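# Press a springy plastic strip into a jig's U-slot

## Task

Take the flexible plastic strip standing in the rack and push it down into the jig's U-shaped slot until its bottom edge rests on the slot floor along the slot's whole length.

## Robot and tools

Robot: two seven-joint Kinova Gen3 arms, left_arm and right_arm, each with a Robotiq 2F-85 two-finger gripper and a wrist camera. Cameras: cam_high, cam_low (fixed), cam_left_wrist, cam_right_wrist (672x504 each).

Frames. Scene frame: origin at table-top height midway between the nominal bases, +z up, +x out over the table, left_arm on the +y side (names do not match image sides). Actual bases: left_arm at (+0.036, +0.326, 0) m, right_arm at (-0.051, -0.390, 0) m, both turned very slightly about z. Every hand pose, velocity, target and offset of an arm is in that arm's own base frame; fixed cameras and the table use the scene frame. Gripper axes: fingers point along +z, open and close along y. end_effector_position is the spot between the pads when closed; fingertips extend about 19 mm past it closed, 6 mm when fully open. Printed poses may be off by a few centimetres.

Row layout (both motion tools): one flat list of 16 numbers covering both arms, each in [-1, 1]: left dx, dy, dz, rx, ry, rz, left gripper position, left gripper speed, then the same eight for the right arm. dx..rz are offsets, not poses, measured from that arm's Hand target when the action or move began; 1.0 equals 0.6 m or 180 degrees; rx, ry, rz form a single rotation vector, turning about the Hand target position. A translation longer than 1.0 is shortened. Sending six zeros re-requests the current Hand target. Gripper position is absolute: +1 open (85 mm), 0 about 45 mm, -1 closed; nonlinear, so check position_measured_pct (about 50 minus 50 times position). Gripper speed: -1 slow (~20 mm/s, ~100 N per pad on a 40 mm object), 0 ~85 mm/s, +1 fast (~150 mm/s, up to ~240 N). Always resend the gripper numbers you want kept; a 0 is a real command.

execute_actions(actions, cameras): actions is a list of actions; each action is a list of up to 15 rows, one per 1/30 s step, the last row held to fill 15 steps. All rows count from the action's start pose, so repeating an offset moves further. Images only if actions is empty or cameras names them.

move(target, speed, blend, blocking, cameras): target is one 16-number row or a list of up to 15 rows, all offsets from the same starting Hand targets. speed in m/s, 0.002 to 0.5 (default 0.25), one value or one per target. blend in m rounds corners (0 = stop at each). Paths are straight, do not avoid obstacles, cap at 10 s. Result adds a move: line (done, off_target, moving, held, fault) and limits (paced = pose clipped, held = steps withheld).

wait(seconds 0-10), stop() brakes a running move, zoom_image(camera, region [x0,y0,x1,y1] pixels, at most 504 wide and high) on the latest image, clear_fault(arm) after a reported torque fault, read_manual (licence text only), finished_scene(scene 1 or 2) ends the scene irreversibly.

Results: end-effector positions (m) and quaternions in the arm's base frame; Hand target (last commanded pose after clipping, the base for next offsets); Tool commands; joint positions, velocities and torques; Flange force in gripper axes (includes held weight, noisy); Wrist depth grids (7x7, mm, 164-4000, '-' unknown); object_status: 0 moving, 1 blocked opening, 2 stopped on an object before target (firm grip), 3 at target or pads met (nothing or soft grip); motor_current_ma ~1000 when gripping, ~0 in air.

Limits and behaviour: orientation is clipped to within 32 degrees of the measured one per step; grippers often stop short of Hand target, so send the remaining distance again. Joint speed caps 1.39/1.22 rad/s. Arms are stiff: a target a few mm beyond a firm contact pushes very hard; aim only slightly past the contact and move slowly near it, and to release a push command back past the gripper. A clearance check may hold commands bringing arms close, but does not guarantee no contact.

Avoid: dropping or letting go of a moving part, anything leaving the table, hard hits on fixed or heavy things (fails the scene), collisions or presses between the arms, squeezing an object hard while it still rests on something, excessive gripper load. Torque limits 104.5 N m (first four joints) and 51.3 N m (wrist joints); exceeding them or a 5 degree tracking error stops the arm until clear_fault. Long holds or stretched poses heat motors; MOTOR HOT warns at 60 °C, 75 °C causes a 30-60 s sink. The result must stay correct after the robot lets go; objects may be nudged occasionally.

Each tool is called after "Request:" as a command line: name --argument value for each argument, lists and objects as JSON in quotes; but a table of rows of numbers goes row by row, as --pt "numbers of a row", without its own name.

## Session

Request:
execute_actions --actions '[]'

Request:
zoom_image --camera "cam_high" --region '[380, 180, 520, 330]'

Scene clock: 0.00 s.
left_arm: end_effector_position=(+0.3433, -0.4736, +0.3399) position_measured_pct=0.0 object_status=3 motor_current_ma=0 end_effector_quat_wxyz=(-0.044, -0.575, +0.804, -0.146) | right_arm: end_effector_position=(+0.2629, +0.1226, +0.2670) position_measured_pct=0.0 object_status=3 motor_current_ma=0 end_effector_quat_wxyz=(+0.342, +0.728, -0.065, +0.591)
Joint positions: left_arm=[1.091 0.475 -0.435 1.198 0.363 1.25 3.465] | right_arm=[-1.368 0.738 -0.341 2.339 0.91 1.739 1.94]
Joint velocities: within noise
Joint torques (N m): no reading
Flange force (N): no reading
Wrist depth (mm): cam_left_wrist=[635 612 590 573 553 539 522 / 610 591 573 552 538 519 505 / 590 570 554 536 522 508 490 / 573 553 537 521 508 492 481 / 553 536 522 507 496 479 469 / 540 522 509 494 481 466 456 / 524 509 496 483 470 430 444] | cam_right_wrist=[1579 1662 1797 1922 2092 2326 2600 / 1594 1740 1862 1991 2181 2394 2621 / 1662 1778 1894 2105 2255 2521 2684 / 1736 1847 1973 2132 2385 2621 2652 / 916 1894 2085 2218 2420 2706 2540 / 724 837 1022 2294 2560 2684 2420 / 613 693 808 927 2663 2663 2294]
Hand target: left_arm +0.3433, -0.4736, +0.3399; -0.044, -0.575, +0.804, -0.146 | right_arm +0.2629, +0.1226, +0.2670; +0.342, +0.728, -0.065, +0.591
Tool commands: left_gripper/position=+1.0 left_gripper/speed=+1.0 right_gripper/position=+1.0 right_gripper/speed=+1.0

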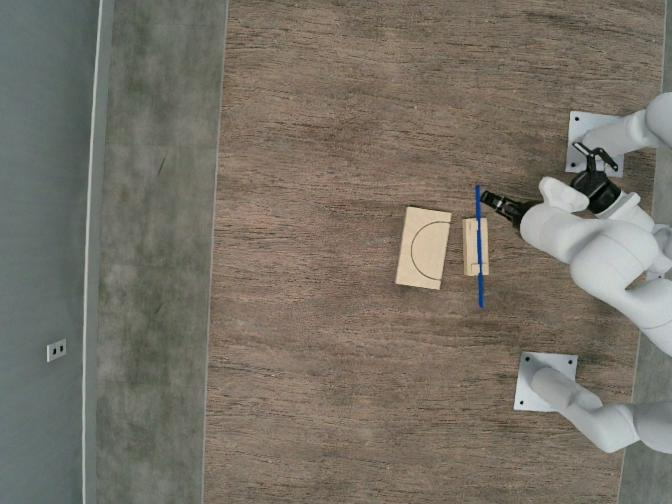

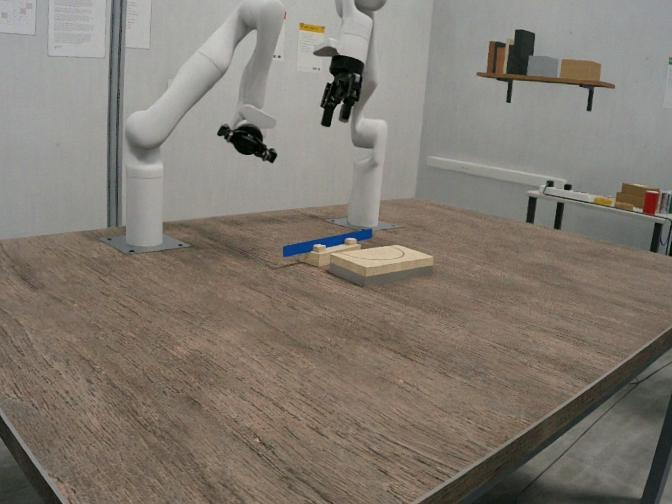

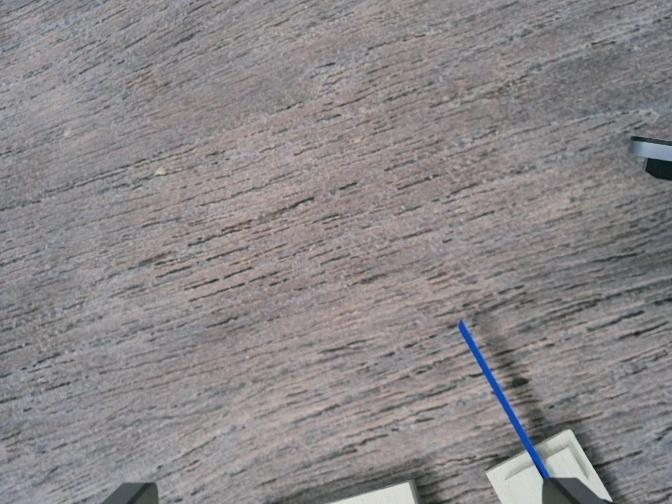

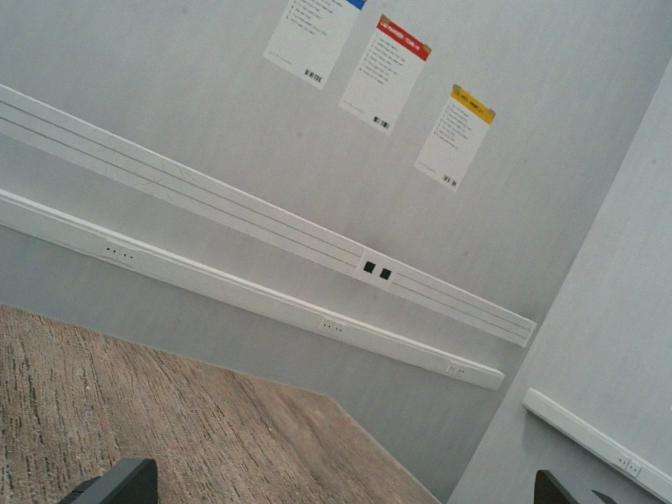

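Scaled by 3.360 from the camera's 672x504 image, which has a finer 960x720 frame.

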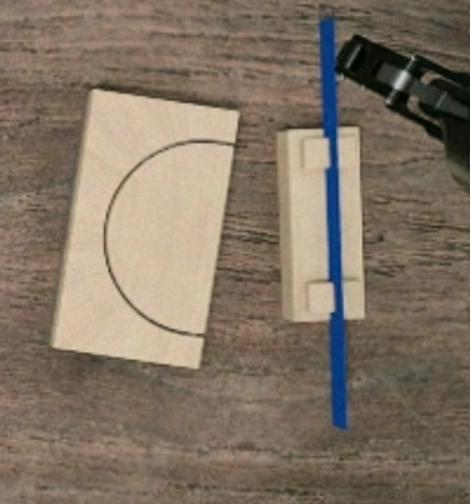

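Request:
move --pt "-0.162 0.408 -0.2 0.083 0.053 0.151 1 1 0.167 0.081 -0.05 -0.1755 0.5134 0.47 1 1" --pt "-0.162 0.408 -0.367 0.083 0.053 0.151 1 1 0.167 0.081 -0.245 -0.1755 0.5134 0.47 1 1" --cameras '["all"]'

Scene clock: 21.83 s.
left_arm: end_effector_position=(+0.2462, -0.2288, +0.1197) position_measured_pct=0.0 object_status=3 motor_current_ma=0 end_effector_quat_wxyz=(+0.000, +0.758, -0.653, +0.000) | right_arm: end_effector_position=(+0.3632, +0.1712, +0.1200) position_measured_pct=0.0 object_status=3 motor_current_ma=0 end_effector_quat_wxyz=(+0.000, +0.657, +0.754, +0.000)
Joint positions: left_arm=[1.119 0.397 -0.57 2.123 0.327 0.706 3.623] | right_arm=[-0.486 0.461 -0.023 1.933 0.017 0.749 5.901]
Joint torques (N m): left_arm=[1.4 -13.42 -0.66 -5.43 0.14 0.48 0.28] | right_arm=[1.62 -14.48 -1.58 -8.14 0.03 0.08 0.07]
Flange force (N): left_arm=[-1.3 -5.4 5.6] | right_arm=[1.5 -8.5 2.0]
Wrist depth (mm): cam_left_wrist=[233 268 268 237 267 268 267 / 249 268 267 223 266 267 266 / 261 267 267 236 266 267 266 / 266 267 266 266 266 266 265 / 266 266 266 265 265 265 265 / 266 266 265 265 264 264 264 / 265 264 264 264 263 264 264] | cam_right_wrist=[269 269 267 236 236 265 229 / 269 268 267 222 236 264 220 / 270 268 267 237 265 264 220 / 270 268 268 266 265 265 241 / 268 268 267 266 265 264 263 / 269 268 266 266 266 264 263 / 269 267 267 266 265 264 264]
Hand target: left_arm +0.2462, -0.2288, +0.1197; +0.000, +0.758, -0.653, +0.000 | right_arm +0.3631, +0.1712, +0.1200; +0.000, +0.657, +0.754, +0.000
Off the commanded pose: left_arm 0.000 m, 0 deg | right_arm 0.000 m, 0 deg.
move: done

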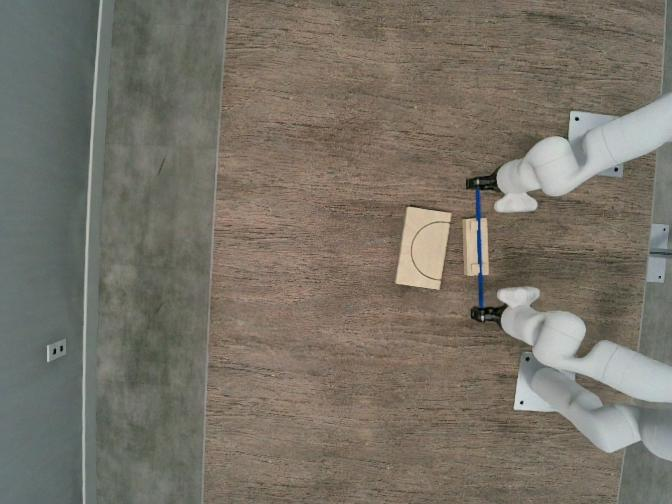

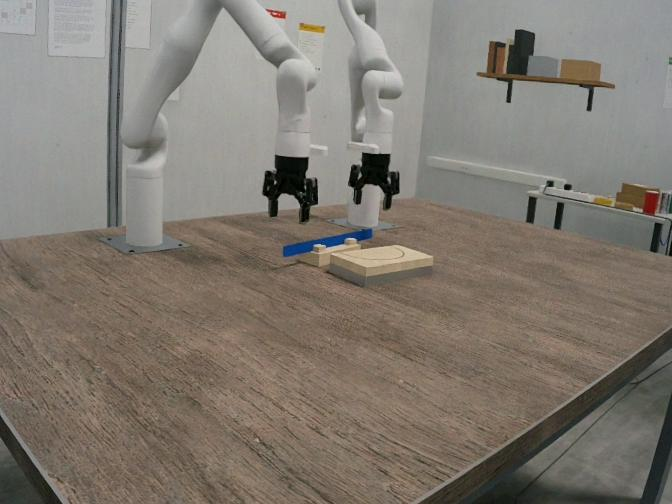

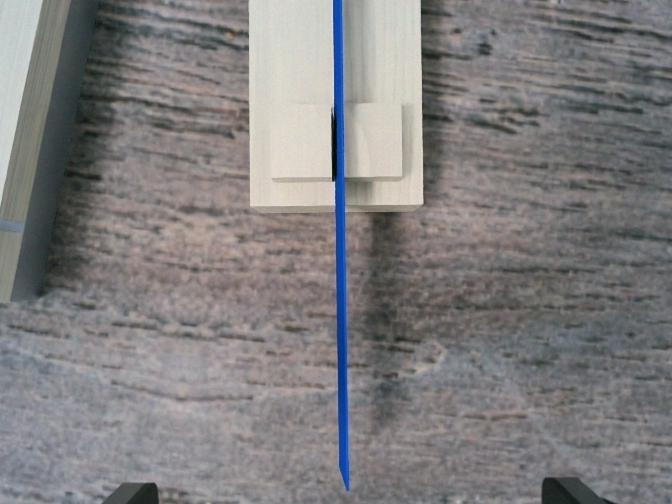

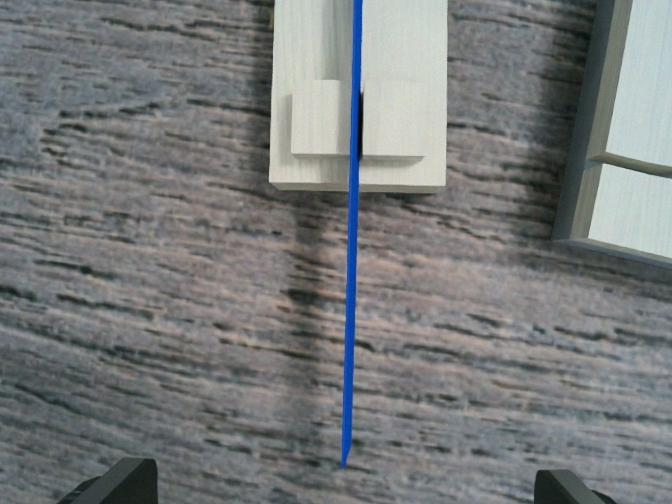

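Request:
move --pt "-0.0012 0.0078 -0.108 0 0 0 1 1 -0.0014 -0.002 -0.108 0 0 -0.0105 1 1" --pt "-0.0012 0.0078 -0.108 0 0 0 -0.7 0.5 -0.0014 -0.002 -0.108 0 0 -0.0105 -0.7 0.5" --pt "-0.0012 0.0078 -0.108 0 0 0 -1 -1 -0.0014 -0.002 -0.108 0 0 -0.0105 -1 -1" --speed 0.15 --cameras '["all"]'

Request:
zoom_image --camera "cam_low" --region '[260, 210, 460, 310]'

Scene clock: 46.17 s.
left_arm: end_effector_position=(+0.2454, -0.2241, +0.0549) position_measured_pct=98.7 object_status=0 motor_current_ma=1000 end_effector_quat_wxyz=(+0.000, +0.757, -0.653, +0.000) | right_arm: end_effector_position=(+0.3623, +0.1700, +0.0552) position_measured_pct=98.7 object_status=0 motor_current_ma=1000 end_effector_quat_wxyz=(+0.000, +0.669, +0.743, +0.000)
Joint positions: left_arm=[1.005 0.539 -0.452 2.205 0.492 0.494 3.459] | right_arm=[-0.491 0.591 -0.014 1.997 0.017 0.553 5.87]
Joint torques (N m): left_arm=[1.45 -14.67 -0.62 -3.77 0.14 0.43 0.27] | right_arm=[1.58 -15.26 -1.55 -6.73 0.04 0.04 0.07]
Flange force (N): left_arm=[-2.8 -4.4 6.1] | right_arm=[1.9 -9.0 0.6]
Wrist depth (mm): cam_left_wrist=[203 203 172 - 172 202 202 / 202 202 172 168 172 202 201 / 202 202 201 197 201 201 201 / 201 201 201 201 201 201 200 / 201 201 201 201 200 200 200 / 200 200 200 200 200 200 200 / 200 200 200 - 200 199 199] | cam_right_wrist=[204 203 172 - 171 200 200 / 204 203 172 - 171 200 199 / 203 203 202 201 200 200 196 / 203 203 202 202 201 200 199 / 203 203 202 201 200 200 199 / 203 203 202 201 200 200 199 / 203 202 202 - 200 200 199]
Hand target: left_arm +0.2454, -0.2241, +0.0549; +0.000, +0.757, -0.653, +0.000 | right_arm +0.3623, +0.1700, +0.0552; +0.000, +0.669, +0.743, +0.000
Off the commanded pose: left_arm 0.000 m, 0 deg | right_arm 0.000 m, 0 deg.
move: done

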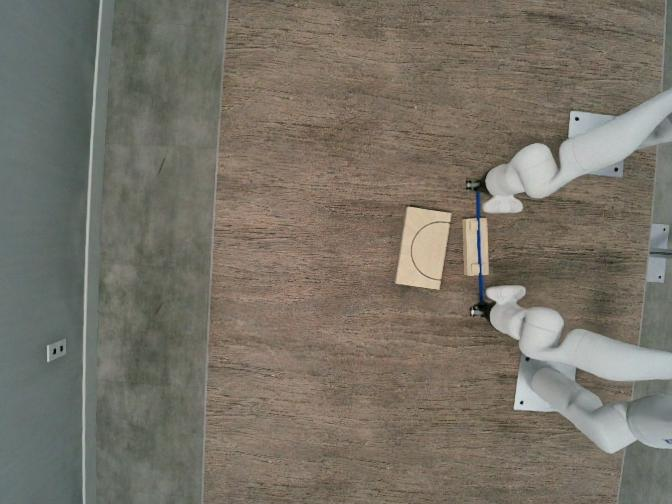

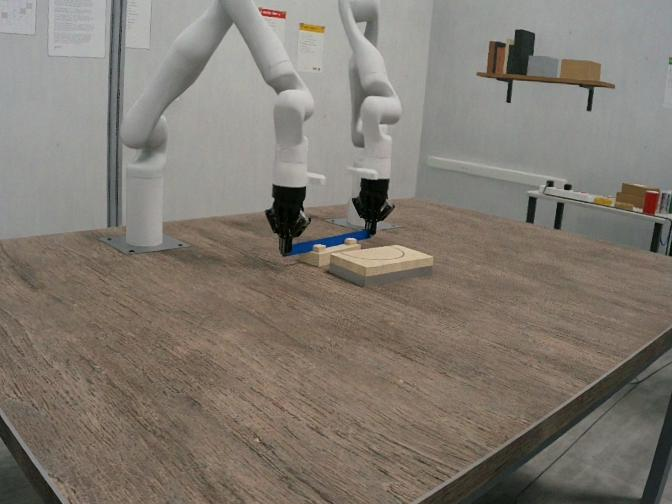

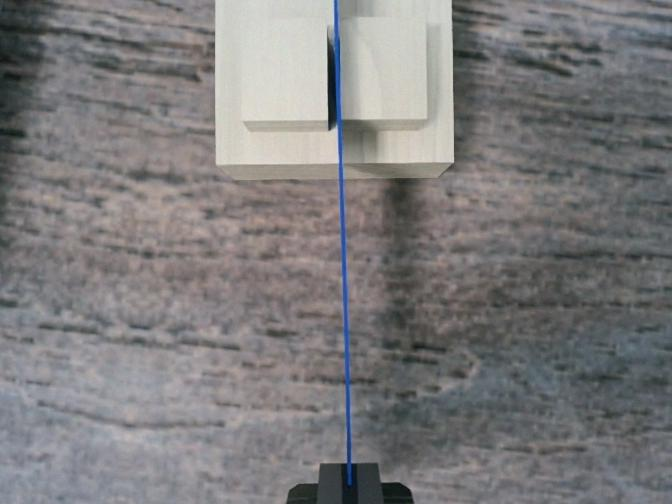

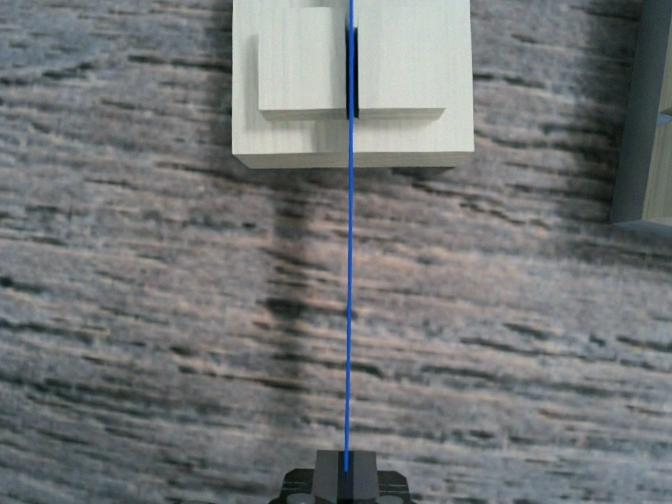

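Scaled by 2.520 from the camera's 672x504 image, which has a finer 960x720 frame.

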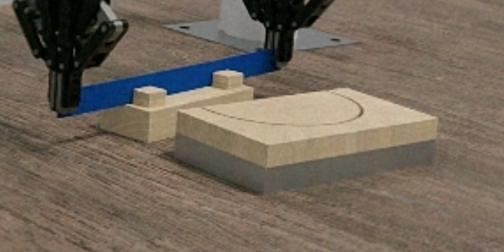

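Request:
move --pt "0 0 0.085 0 0 0 -1 -1 0 0 0.085 0 0 0 -1 -1" --pt "0.0593 -0.0033 0.085 0 0 0.168 -1 -1 0.0233 0.0288 0.085 0 0 -0.212 -1 -1" --pt "0.1175 -0.0403 0.085 0 0 0.336 -1 -1 0.0478 0.0915 0.085 0 0 -0.424 -1 -1" --pt "0.168 -0.1023 0.085 0 0 0.504 -1 -1 0.0807 0.1787 0.085 0 0 -0.6367 -1 -1" --pt "0.168 -0.1023 0.05 0 0 0.504 -1 -1 0.0807 0.1787 0.05 0 0 -0.6367 -1 -1" --speed '[0.06,0.15,0.15,0.15,0.06]' --blend 0.004 --cameras '["all"]'

Request:
zoom_image --camera "cam_high" --region '[380, 190, 480, 300]'

Request:
zoom_image --camera "cam_low" --region '[310, 210, 450, 300]'

Scene clock: 58.00 s.
left_arm: end_effector_position=(+0.3462, -0.2855, +0.0849) position_measured_pct=98.7 object_status=3 motor_current_ma=1000 end_effector_quat_wxyz=(+0.000, +0.997, +0.080, +0.000) | right_arm: end_effector_position=(+0.4107, +0.2772, +0.0852) position_measured_pct=98.7 object_status=3 motor_current_ma=960 end_effector_quat_wxyz=(+0.000, +0.987, -0.162, -0.001)
Joint positions: left_arm=[1.197 0.771 -0.889 1.789 0.73 0.948 4.866] | right_arm=[-0.958 0.74 0.513 1.653 -0.45 0.869 4.126]
Joint torques (N m): left_arm=[1.38 -18.21 -3.97 -5.38 0.09 0.46 0.3] | right_arm=[1.65 -17.9 1.75 -8.24 0.07 0.05 0.05]
Flange force (N): left_arm=[4.2 -0.8 3.9] | right_arm=[-9.2 5.9 -1.2]
Wrist depth (mm): cam_left_wrist=[233 232 232 187 187 186 186 / 232 231 231 187 186 186 186 / 232 231 231 186 186 186 185 / 231 231 231 186 186 185 185 / 230 230 230 185 185 185 185 / 231 230 230 229 185 185 184 / 230 230 229 229 228 228 228] | cam_right_wrist=[189 188 187 187 231 230 229 / 188 188 188 187 230 230 229 / 188 188 187 187 230 230 229 / 188 188 187 187 230 230 229 / 188 188 187 187 187 230 229 / 188 188 187 231 231 229 228 / 188 232 231 231 230 229 229]
Hand target: left_arm +0.3462, -0.2855, +0.0849; +0.000, +0.997, +0.080, +0.000 | right_arm +0.4107, +0.2772, +0.0852; +0.000, +0.987, -0.162, -0.001
Off the commanded pose: left_arm 0.000 m, 0 deg | right_arm 0.000 m, 0 deg.
move: done

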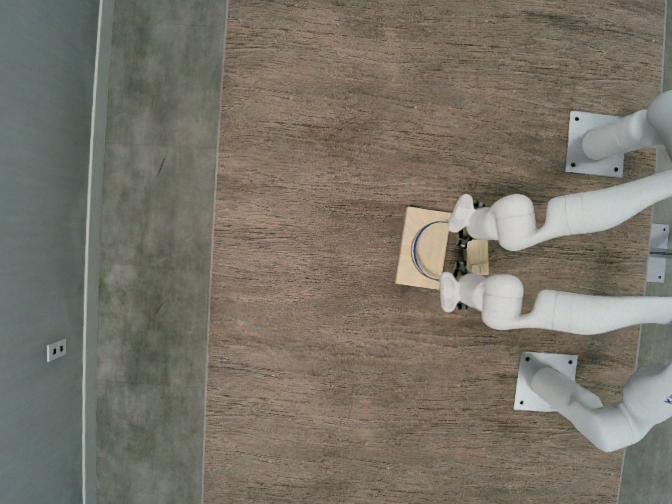

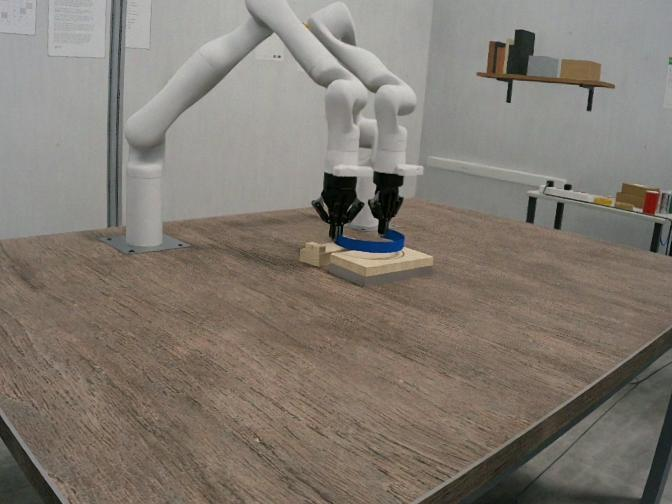

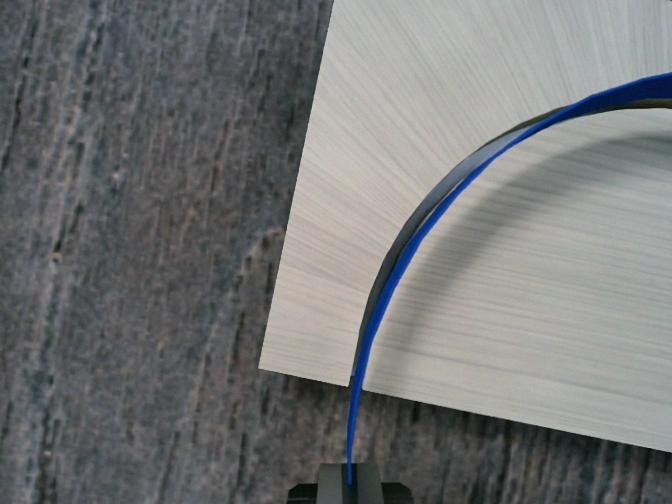

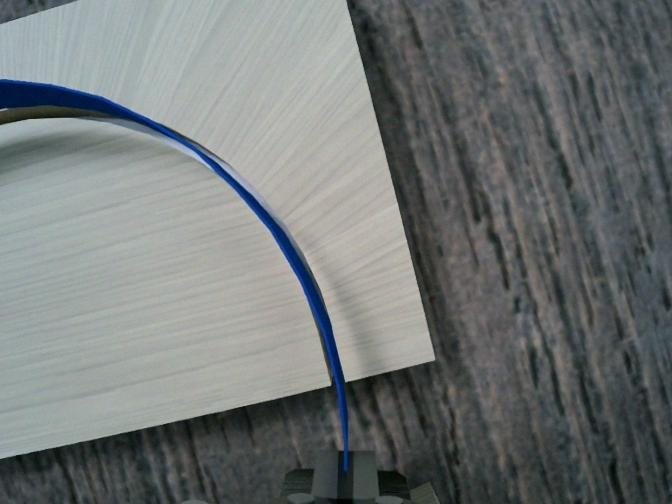

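Scaled by 4.582 from the camera's 672x504 image, which has a finer 960x720 frame.

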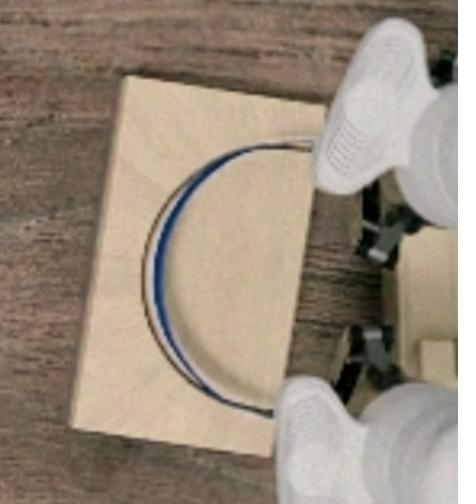

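Scaled by 3.600 from the camera's 672x504 image, which has a finer 960x720 frame.

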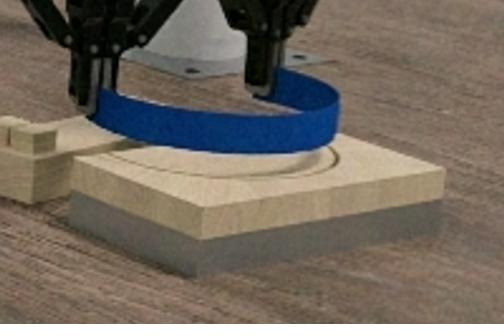

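Request:
move --target '[0.0038,-0.0002,-0.0133,0,0,0,-1,-1,0.004,0.0015,-0.0133,0,0,0,-1,-1]' --speed 0.05 --cameras '["cam_low","cam_left_wrist","cam_right_wrist"]'

Request:
zoom_image --camera "cam_left_wrist" --region '[320, 50, 672, 420]'

Request:
zoom_image --camera "cam_right_wrist" --region '[0, 50, 380, 420]'

Request:
zoom_image --camera "cam_low" --region '[310, 210, 450, 300]'

Scene clock: 67.50 s.
left_arm: end_effector_position=(+0.3485, -0.2856, +0.0769) position_measured_pct=98.7 object_status=3 motor_current_ma=1000 end_effector_quat_wxyz=(+0.000, +0.997, +0.080, +0.000) | right_arm: end_effector_position=(+0.4131, +0.2781, +0.0772) position_measured_pct=98.7 object_status=3 motor_current_ma=960 end_effector_quat_wxyz=(+0.000, +0.987, -0.162, -0.001)
Joint positions: left_arm=[1.186 0.786 -0.877 1.789 0.744 0.934 4.854] | right_arm=[-0.951 0.757 0.505 1.65 -0.457 0.856 4.132]
Joint torques (N m): left_arm=[1.45 -18.42 -3.99 -5.25 0.11 0.45 0.3] | right_arm=[1.64 -18.17 1.77 -8.14 0.07 0.05 0.08]
Flange force (N): left_arm=[4.4 -0.9 3.9] | right_arm=[-9.1 5.7 -1.2]
Wrist depth (mm): cam_left_wrist=[224 224 223 179 179 178 178 / 224 224 223 179 178 178 178 / 224 223 223 178 178 177 177 / 223 223 222 178 177 177 177 / 223 222 222 178 177 177 177 / 222 222 222 177 177 177 176 / 222 222 221 221 220 220 176] | cam_right_wrist=[181 180 180 179 222 222 222 / 180 180 179 179 222 222 221 / 180 180 179 179 222 222 221 / 180 180 179 179 222 222 221 / 180 180 179 178 178 222 221 / 180 180 179 179 222 222 221 / 180 223 223 - 222 221 221]
Hand target: left_arm +0.3485, -0.2856, +0.0769; +0.000, +0.997, +0.080, +0.000 | right_arm +0.4131, +0.2781, +0.0772; +0.000, +0.987, -0.162, -0.001
Off the commanded pose: left_arm 0.000 m, 0 deg | right_arm 0.000 m, 0 deg.
move: done
Images, in order (width x height): cam_low 672x504, cam_left_wrist 672x504, cam_right_wrist 672x504.

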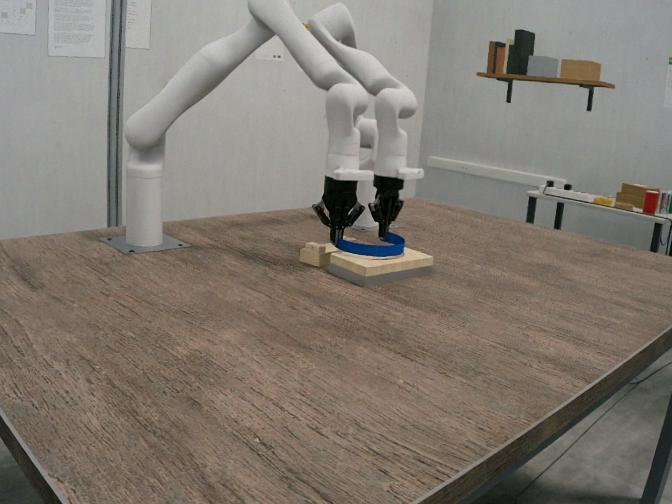

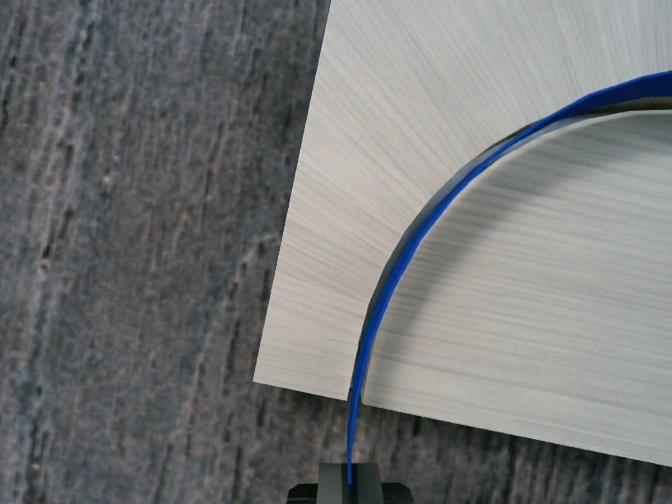

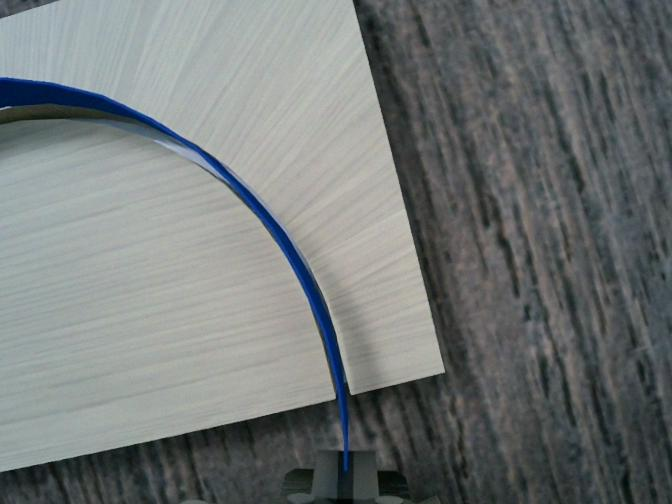

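Scaled by 1.362.

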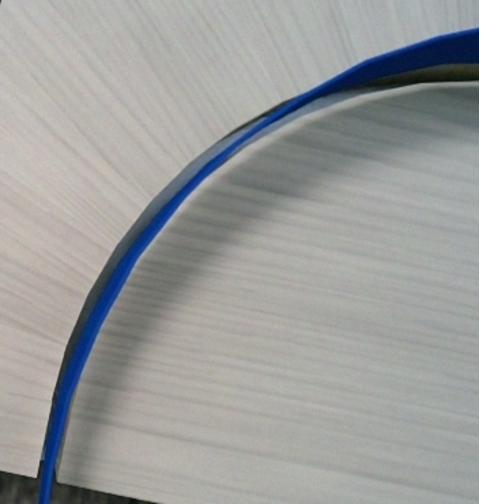

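Scaled by 1.326.

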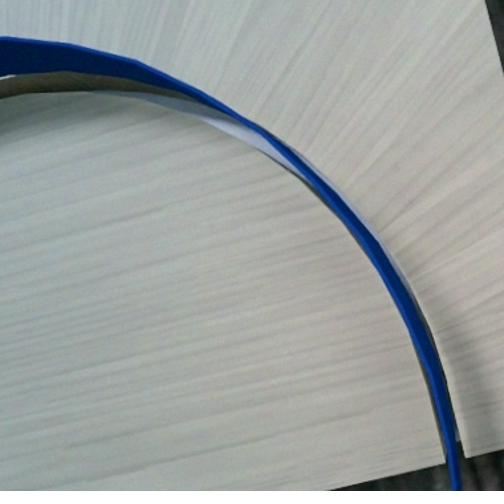

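Scaled by 3.600 from the camera's 672x504 image, which has a finer 960x720 frame.

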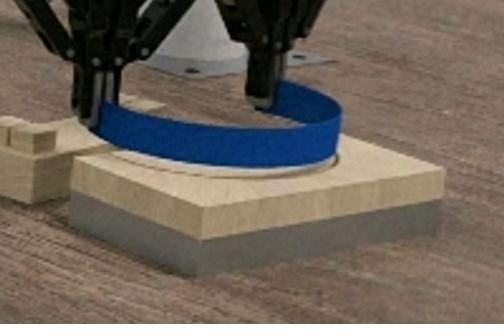

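Request:
move --target '[0,0,-0.0235,0,0,0,-1,-1,0,0,-0.0235,0,0,0,-1,-1]' --speed 0.03 --cameras '["cam_low","cam_left_wrist","cam_right_wrist"]'

Request:
zoom_image --camera "cam_low" --region '[310, 210, 450, 300]'

Scene clock: 70.50 s.
left_arm: end_effector_position=(+0.3485, -0.2856, +0.0628) position_measured_pct=98.7 object_status=3 motor_current_ma=1000 end_effector_quat_wxyz=(+0.000, +0.997, +0.080, +0.000) | right_arm: end_effector_position=(+0.4131, +0.2781, +0.0631) position_measured_pct=98.7 object_status=3 motor_current_ma=960 end_effector_quat_wxyz=(+0.000, +0.987, -0.162, -0.001)
Joint positions: left_arm=[1.174 0.809 -0.857 1.8 0.77 0.905 4.835] | right_arm=[-0.943 0.78 0.492 1.66 -0.471 0.823 4.142]
Joint torques (N m): left_arm=[1.39 -18.61 -4.03 -5.02 0.09 0.43 0.29] | right_arm=[1.66 -18.3 1.74 -7.95 0.07 0.03 0.06]
Flange force (N): left_arm=[4.1 -0.9 3.9] | right_arm=[-9.0 5.6 -1.7]
Wrist depth (mm): cam_left_wrist=[210 210 209 - - - - / 210 209 209 - - - - / 209 209 209 - - - - / 209 209 208 - - - - / 209 208 208 - - - - / 208 208 207 - - - - / 208 207 207 - 207 - -] | cam_right_wrist=[166 166 165 165 209 208 207 / 166 166 165 165 208 208 208 / 166 166 165 165 208 208 207 / 166 166 165 165 208 208 207 / 166 166 165 - - 208 207 / 166 166 165 165 208 208 207 / 166 166 209 - 208 207 207]
Hand target: left_arm +0.3485, -0.2856, +0.0628; +0.000, +0.997, +0.080, +0.000 | right_arm +0.4131, +0.2781, +0.0631; +0.000, +0.987, -0.162, -0.001
Off the commanded pose: left_arm 0.000 m, 0 deg | right_arm 0.000 m, 0 deg.
move: done
Images, in order (width x height): cam_low 672x504, cam_left_wrist 672x504, cam_right_wrist 672x504.

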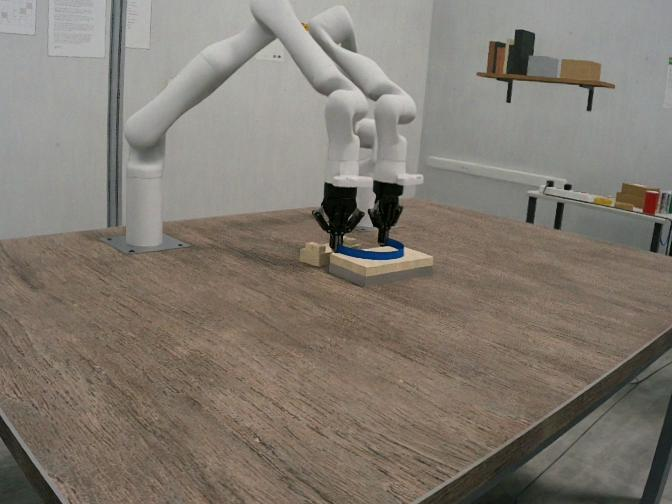

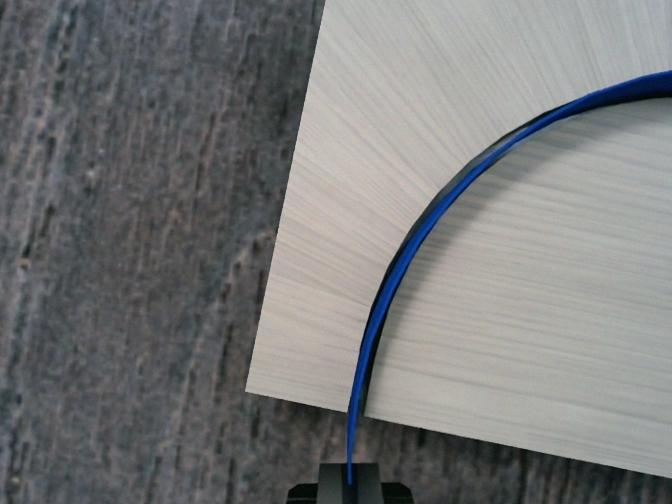

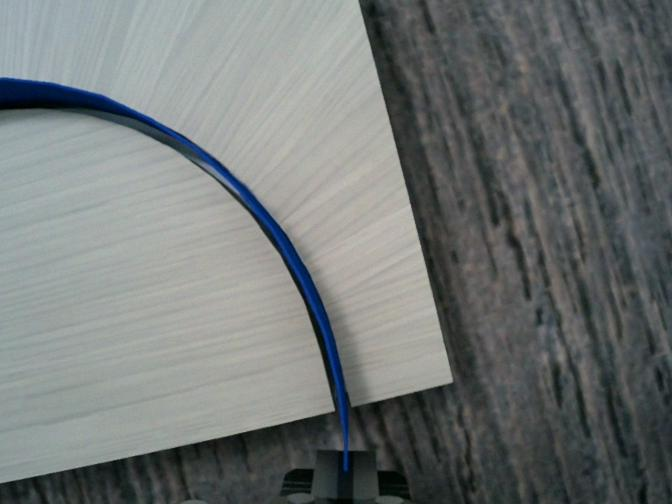

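Scaled by 3.600 from the camera's 672x504 image, which has a finer 960x720 frame.

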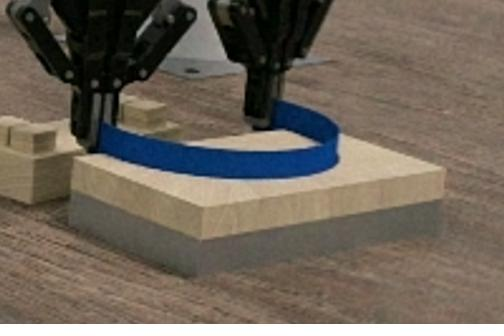

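Request:
move --target '[0,0,-0.0205,0,0,0,-1,-1,0,0,-0.0205,0,0,0,-1,-1]' --speed 0.03

Request:
move --target '[0,0,-0.003,0,0,0,-1,-1,0,0,-0.003,0,0,0,-1,-1]' --speed 0.02 --cameras '["cam_low","cam_left_wrist","cam_right_wrist"]'

Request:
zoom_image --camera "cam_low" --region '[310, 210, 450, 300]'

Scene clock: 75.37 s.
left_arm: end_effector_position=(+0.3485, -0.2856, +0.0505) position_measured_pct=98.7 object_status=3 motor_current_ma=1000 end_effector_quat_wxyz=(+0.000, +0.997, +0.080, +0.000) | right_arm: end_effector_position=(+0.4131, +0.2781, +0.0508) position_measured_pct=98.7 object_status=3 motor_current_ma=960 end_effector_quat_wxyz=(+0.000, +0.987, -0.162, -0.001)
Joint positions: left_arm=[1.163 0.829 -0.839 1.808 0.792 0.88 4.817] | right_arm=[-0.935 0.8 0.48 1.667 -0.483 0.796 4.152]
Joint torques (N m): left_arm=[1.44 -18.74 -3.96 -4.82 0.12 0.43 0.29] | right_arm=[1.64 -18.49 1.78 -7.77 0.06 0.02 0.05]
Flange force (N): left_arm=[4.1 -1.2 3.8] | right_arm=[-8.8 5.4 -1.9]
Wrist depth (mm): cam_left_wrist=[198 197 197 - - - - / 197 197 196 - - - - / 197 196 197 - - - - / 197 196 196 - - - - / 196 196 195 - - - - / 196 195 195 - - - - / 195 195 195 - - - -] | cam_right_wrist=[- - - - 196 195 195 / - - - - 196 196 195 / - - - - 196 195 195 / - - - - 196 196 195 / - - - - - 195 195 / - - - - - 195 195 / - - - - 196 195 194]
Hand target: left_arm +0.3485, -0.2856, +0.0505; +0.000, +0.997, +0.080, +0.000 | right_arm +0.4131, +0.2781, +0.0508; +0.000, +0.987, -0.162, -0.001
Off the commanded pose: left_arm 0.000 m, 0 deg | right_arm 0.000 m, 0 deg.
move: done

Scene clock: 76.07 s.
left_arm: end_effector_position=(+0.3485, -0.2856, +0.0487) position_measured_pct=98.7 object_status=3 motor_current_ma=1000 end_effector_quat_wxyz=(+0.000, +0.997, +0.080, +0.000) | right_arm: end_effector_position=(+0.4131, +0.2781, +0.0490) position_measured_pct=98.7 object_status=3 motor_current_ma=960 end_effector_quat_wxyz=(+0.000, +0.987, -0.162, -0.001)
Joint positions: left_arm=[1.162 0.832 -0.836 1.809 0.796 0.876 4.815] | right_arm=[-0.934 0.803 0.478 1.668 -0.485 0.792 4.153]
Joint torques (N m): left_arm=[0.96 -14.32 -2.43 -3.47 0.17 0.14 0.3] | right_arm=[1.89 -15.58 1.18 -6.69 0.05 -0.15 0.07]
Flange force (N): left_arm=[2.1 -1.8 -7.6] | right_arm=[-9.5 5.3 -8.5]
Wrist depth (mm): cam_left_wrist=[196 196 196 - - - - / 196 196 195 - - - - / 195 195 195 - - - - / 195 195 194 - - - - / 195 194 194 - - - - / 194 194 193 - - - - / 194 194 193 - - - -] | cam_right_wrist=[- - - - 194 194 193 / - - - - 194 194 194 / - - - - 195 194 193 / - - - - 194 194 193 / - - - - - 193 193 / - - - - 194 194 193 / - - - - 194 194 193]
Hand target: left_arm +0.3485, -0.2856, +0.0487; +0.000, +0.997, +0.080, +0.000 | right_arm +0.4131, +0.2781, +0.0490; +0.000, +0.987, -0.162, -0.001
Off the commanded pose: left_arm 0.000 m, 0 deg | right_arm 0.000 m, 0 deg.
move: done
Images, in order (width x height): cam_low 672x504, cam_left_wrist 672x504, cam_right_wrist 672x504.

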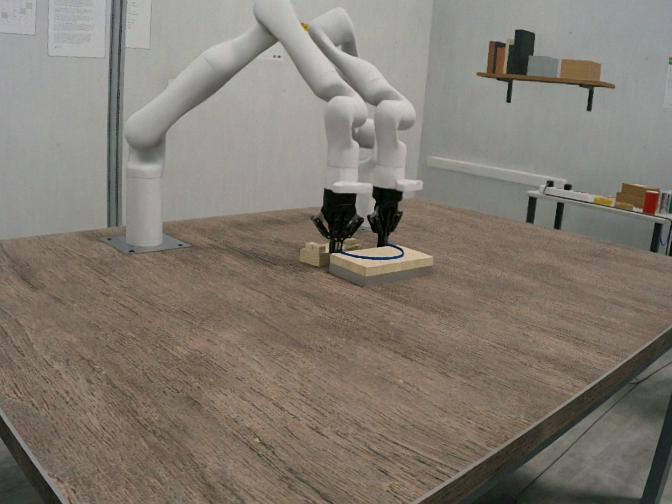

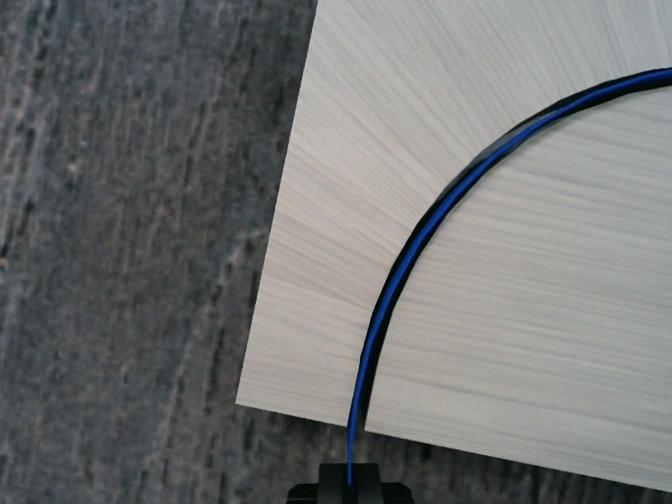

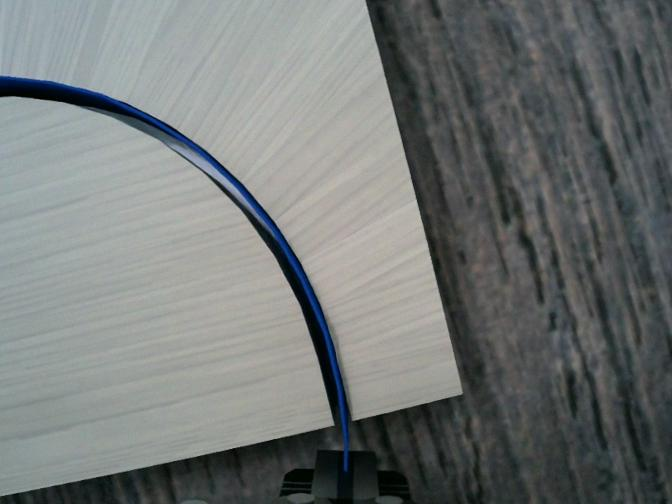

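Scaled by 3.600 from the camera's 672x504 image, which has a finer 960x720 frame.

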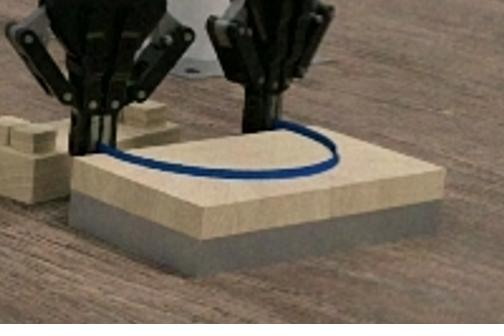

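Request:
move --pt "0 0 0 0 0 0 0.1 -0.6 0 0 0 0 0 0 0.1 -0.6" --pt "0 0 0.1 0 0 0 0.1 -0.6 0 0 0.1 0 0 0 0.1 -0.6" --speed 0.06 --cameras '["all"]'

Request:
zoom_image --camera "cam_low" --region '[310, 210, 450, 300]'

Scene clock: 81.07 s.
left_arm: end_effector_position=(+0.3485, -0.2856, +0.1087) position_measured_pct=45.0 object_status=3 motor_current_ma=0 end_effector_quat_wxyz=(+0.000, +0.997, +0.080, +0.000) | right_arm: end_effector_position=(+0.4131, +0.2781, +0.1090) position_measured_pct=45.0 object_status=3 motor_current_ma=0 end_effector_quat_wxyz=(+0.000, +0.987, -0.162, -0.001)
Joint positions: left_arm=[1.211 0.737 -0.918 1.759 0.687 1.002 4.898] | right_arm=[-0.967 0.709 0.533 1.622 -0.427 0.93 4.107]
Joint torques (N m): left_arm=[1.41 -17.92 -3.96 -5.8 0.1 0.43 0.27] | right_arm=[1.62 -17.75 1.74 -8.64 0.11 0.06 0.08]
Flange force (N): left_arm=[4.4 -0.6 3.6] | right_arm=[-9.4 6.3 -0.4]
Wrist depth (mm): cam_left_wrist=[257 256 256 211 211 210 254 / 256 256 255 210 210 210 209 / 255 255 255 210 210 209 209 / 255 255 254 210 209 209 209 / 255 254 253 209 209 209 208 / 254 254 253 252 209 208 208 / 254 253 253 253 252 252 252] | cam_right_wrist=[258 212 212 211 255 253 253 / 213 212 211 211 254 254 253 / 213 212 211 211 254 254 253 / 212 212 211 210 254 253 253 / 212 211 211 210 253 254 252 / 212 212 211 254 254 253 253 / 256 255 255 255 254 253 252]
Hand target: left_arm +0.3485, -0.2856, +0.1087; +0.000, +0.997, +0.080, +0.000 | right_arm +0.4131, +0.2781, +0.1090; +0.000, +0.987, -0.162, -0.001
Off the commanded pose: left_arm 0.000 m, 0 deg | right_arm 0.000 m, 0 deg.
move: done

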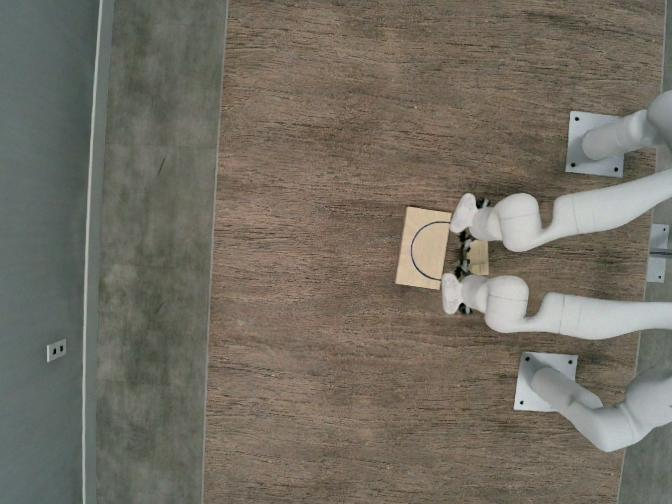

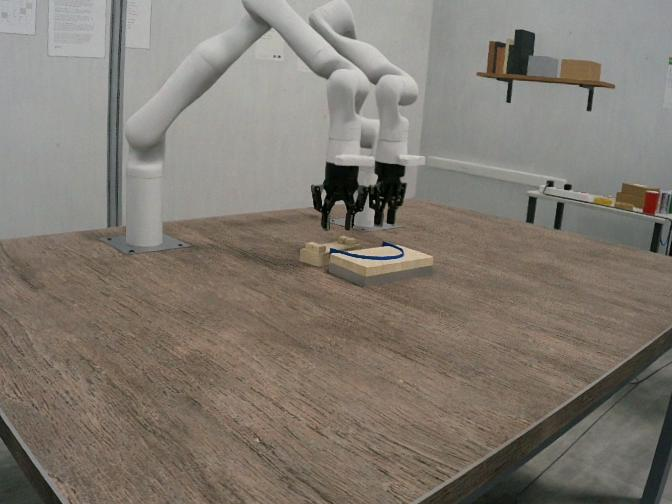

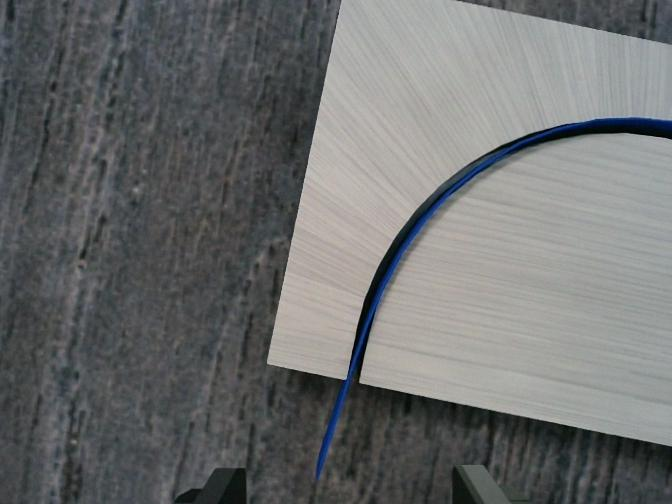

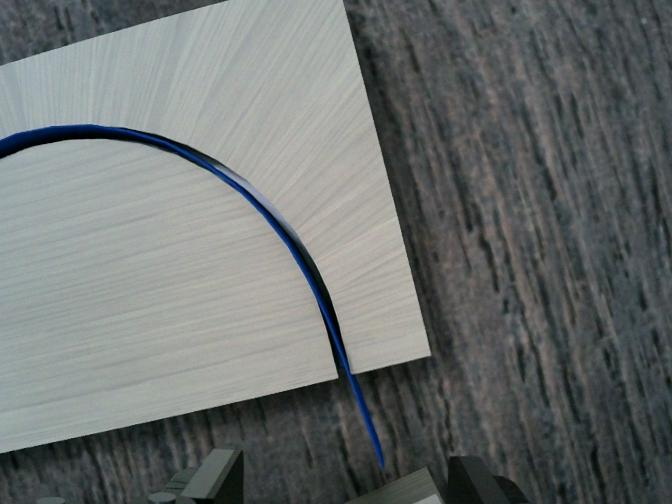

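Scaled by 3.600 from the camera's 672x504 image, which has a finer 960x720 frame.

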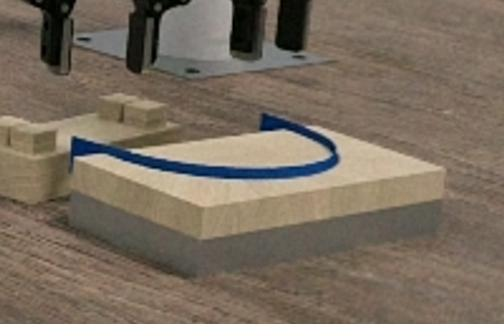

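Request:
move --pt "0 0 0 0 0 0 -1 1 0 0 0 0 0 0 -1 1" --pt "0 0 0 0 0 0 -1 1 -0.08 -0.3 0.06 0 0 -0.33 -1 1" --pt "0.1807 -0.1378 0 0 0 -0.071 -1 1 -0.08 -0.3 0.06 0 0 -0.33 -1 1" --pt "0.1807 -0.1378 -0.0678 0 0 -0.071 -1 1 -0.08 -0.3 0.06 0 0 -0.33 -1 1" --speed '[0.2,0.25,0.15,0.035]' --cameras '["cam_low","cam_left_wrist"]'

Request:
zoom_image --camera "cam_low" --region '[310, 210, 450, 300]'

Scene clock: 95.20 s.
left_arm: end_effector_position=(+0.4570, -0.3683, +0.0681) position_measured_pct=98.7 object_status=3 motor_current_ma=1000 end_effector_quat_wxyz=(+0.000, +1.000, -0.031, +0.000) | right_arm: end_effector_position=(+0.3651, +0.0981, +0.1450) position_measured_pct=98.7 object_status=3 motor_current_ma=970 end_effector_quat_wxyz=(+0.000, +0.777, -0.630, +0.000)
Joint positions: left_arm=[1.009 1 -0.787 1.256 0.708 1.162 4.835] | right_arm=[-0.961 0.51 0.896 1.996 -0.52 0.879 3.568]
Joint torques (N m): left_arm=[1.67 -9.84 0.59 -1.39 0.42 0.12 0.26] | right_arm=[1.64 -11.58 1.75 -8.05 0.12 0.07 0.09]
Flange force (N): left_arm=[2.0 -2.6 -23.4] | right_arm=[-4.4 11.8 -2.9]
Wrist depth (mm): cam_left_wrist=[216 216 216 215 215 215 214 / 215 215 215 214 214 214 214 / 215 215 214 214 214 214 214 / 215 214 214 214 214 213 213 / 214 214 214 213 213 213 213 / 170 169 169 169 169 169 168 / 169 169 169 169 169 168 168] | cam_right_wrist=[295 294 293 292 292 290 290 / 295 294 293 292 291 290 289 / 294 294 293 292 291 290 289 / 294 293 292 292 290 289 289 / 294 293 293 291 291 290 289 / 294 292 292 291 290 290 288 / 293 293 292 291 290 289 289]
Hand target: left_arm +0.4569, -0.3683, +0.0680; +0.000, +1.000, -0.031, +0.000 | right_arm +0.3651, +0.0981, +0.1450; +0.000, +0.777, -0.630, +0.000
Off the commanded pose: left_arm 0.000 m, 0 deg | right_arm 0.000 m, 0 deg.
move: done
Images, in order (width x height): cam_low 672x504, cam_left_wrist 672x504.

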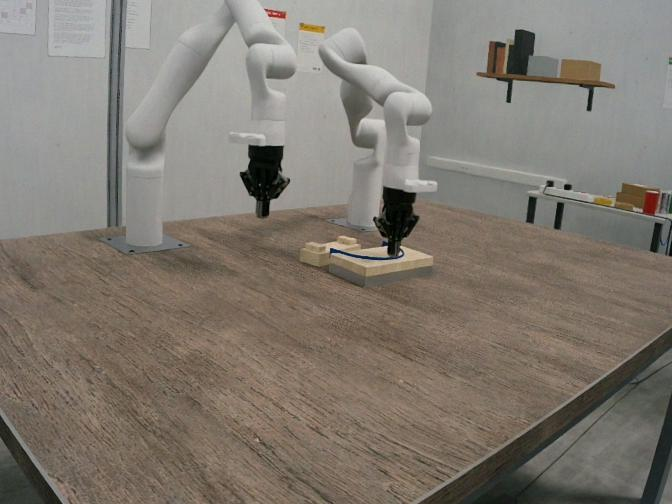

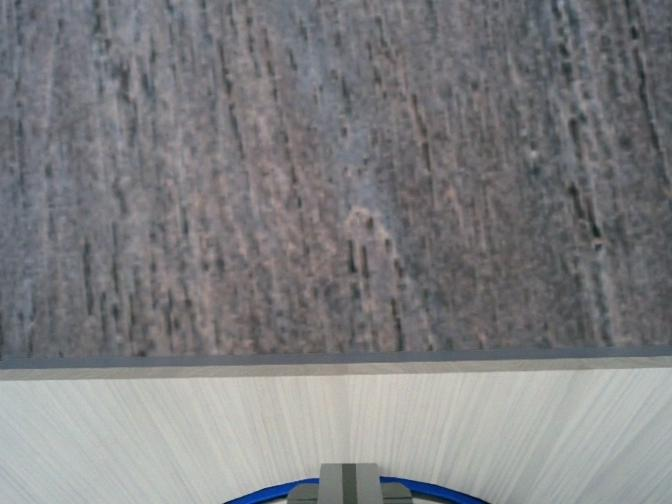

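Scaled by 3.600 from the camera's 672x504 image, which has a finer 960x720 frame.

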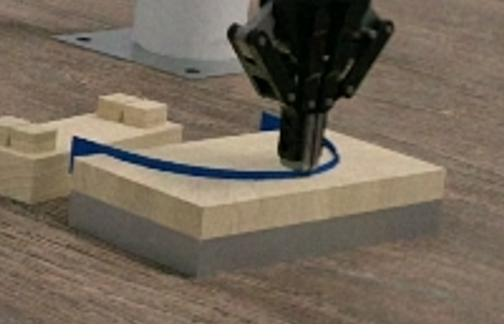

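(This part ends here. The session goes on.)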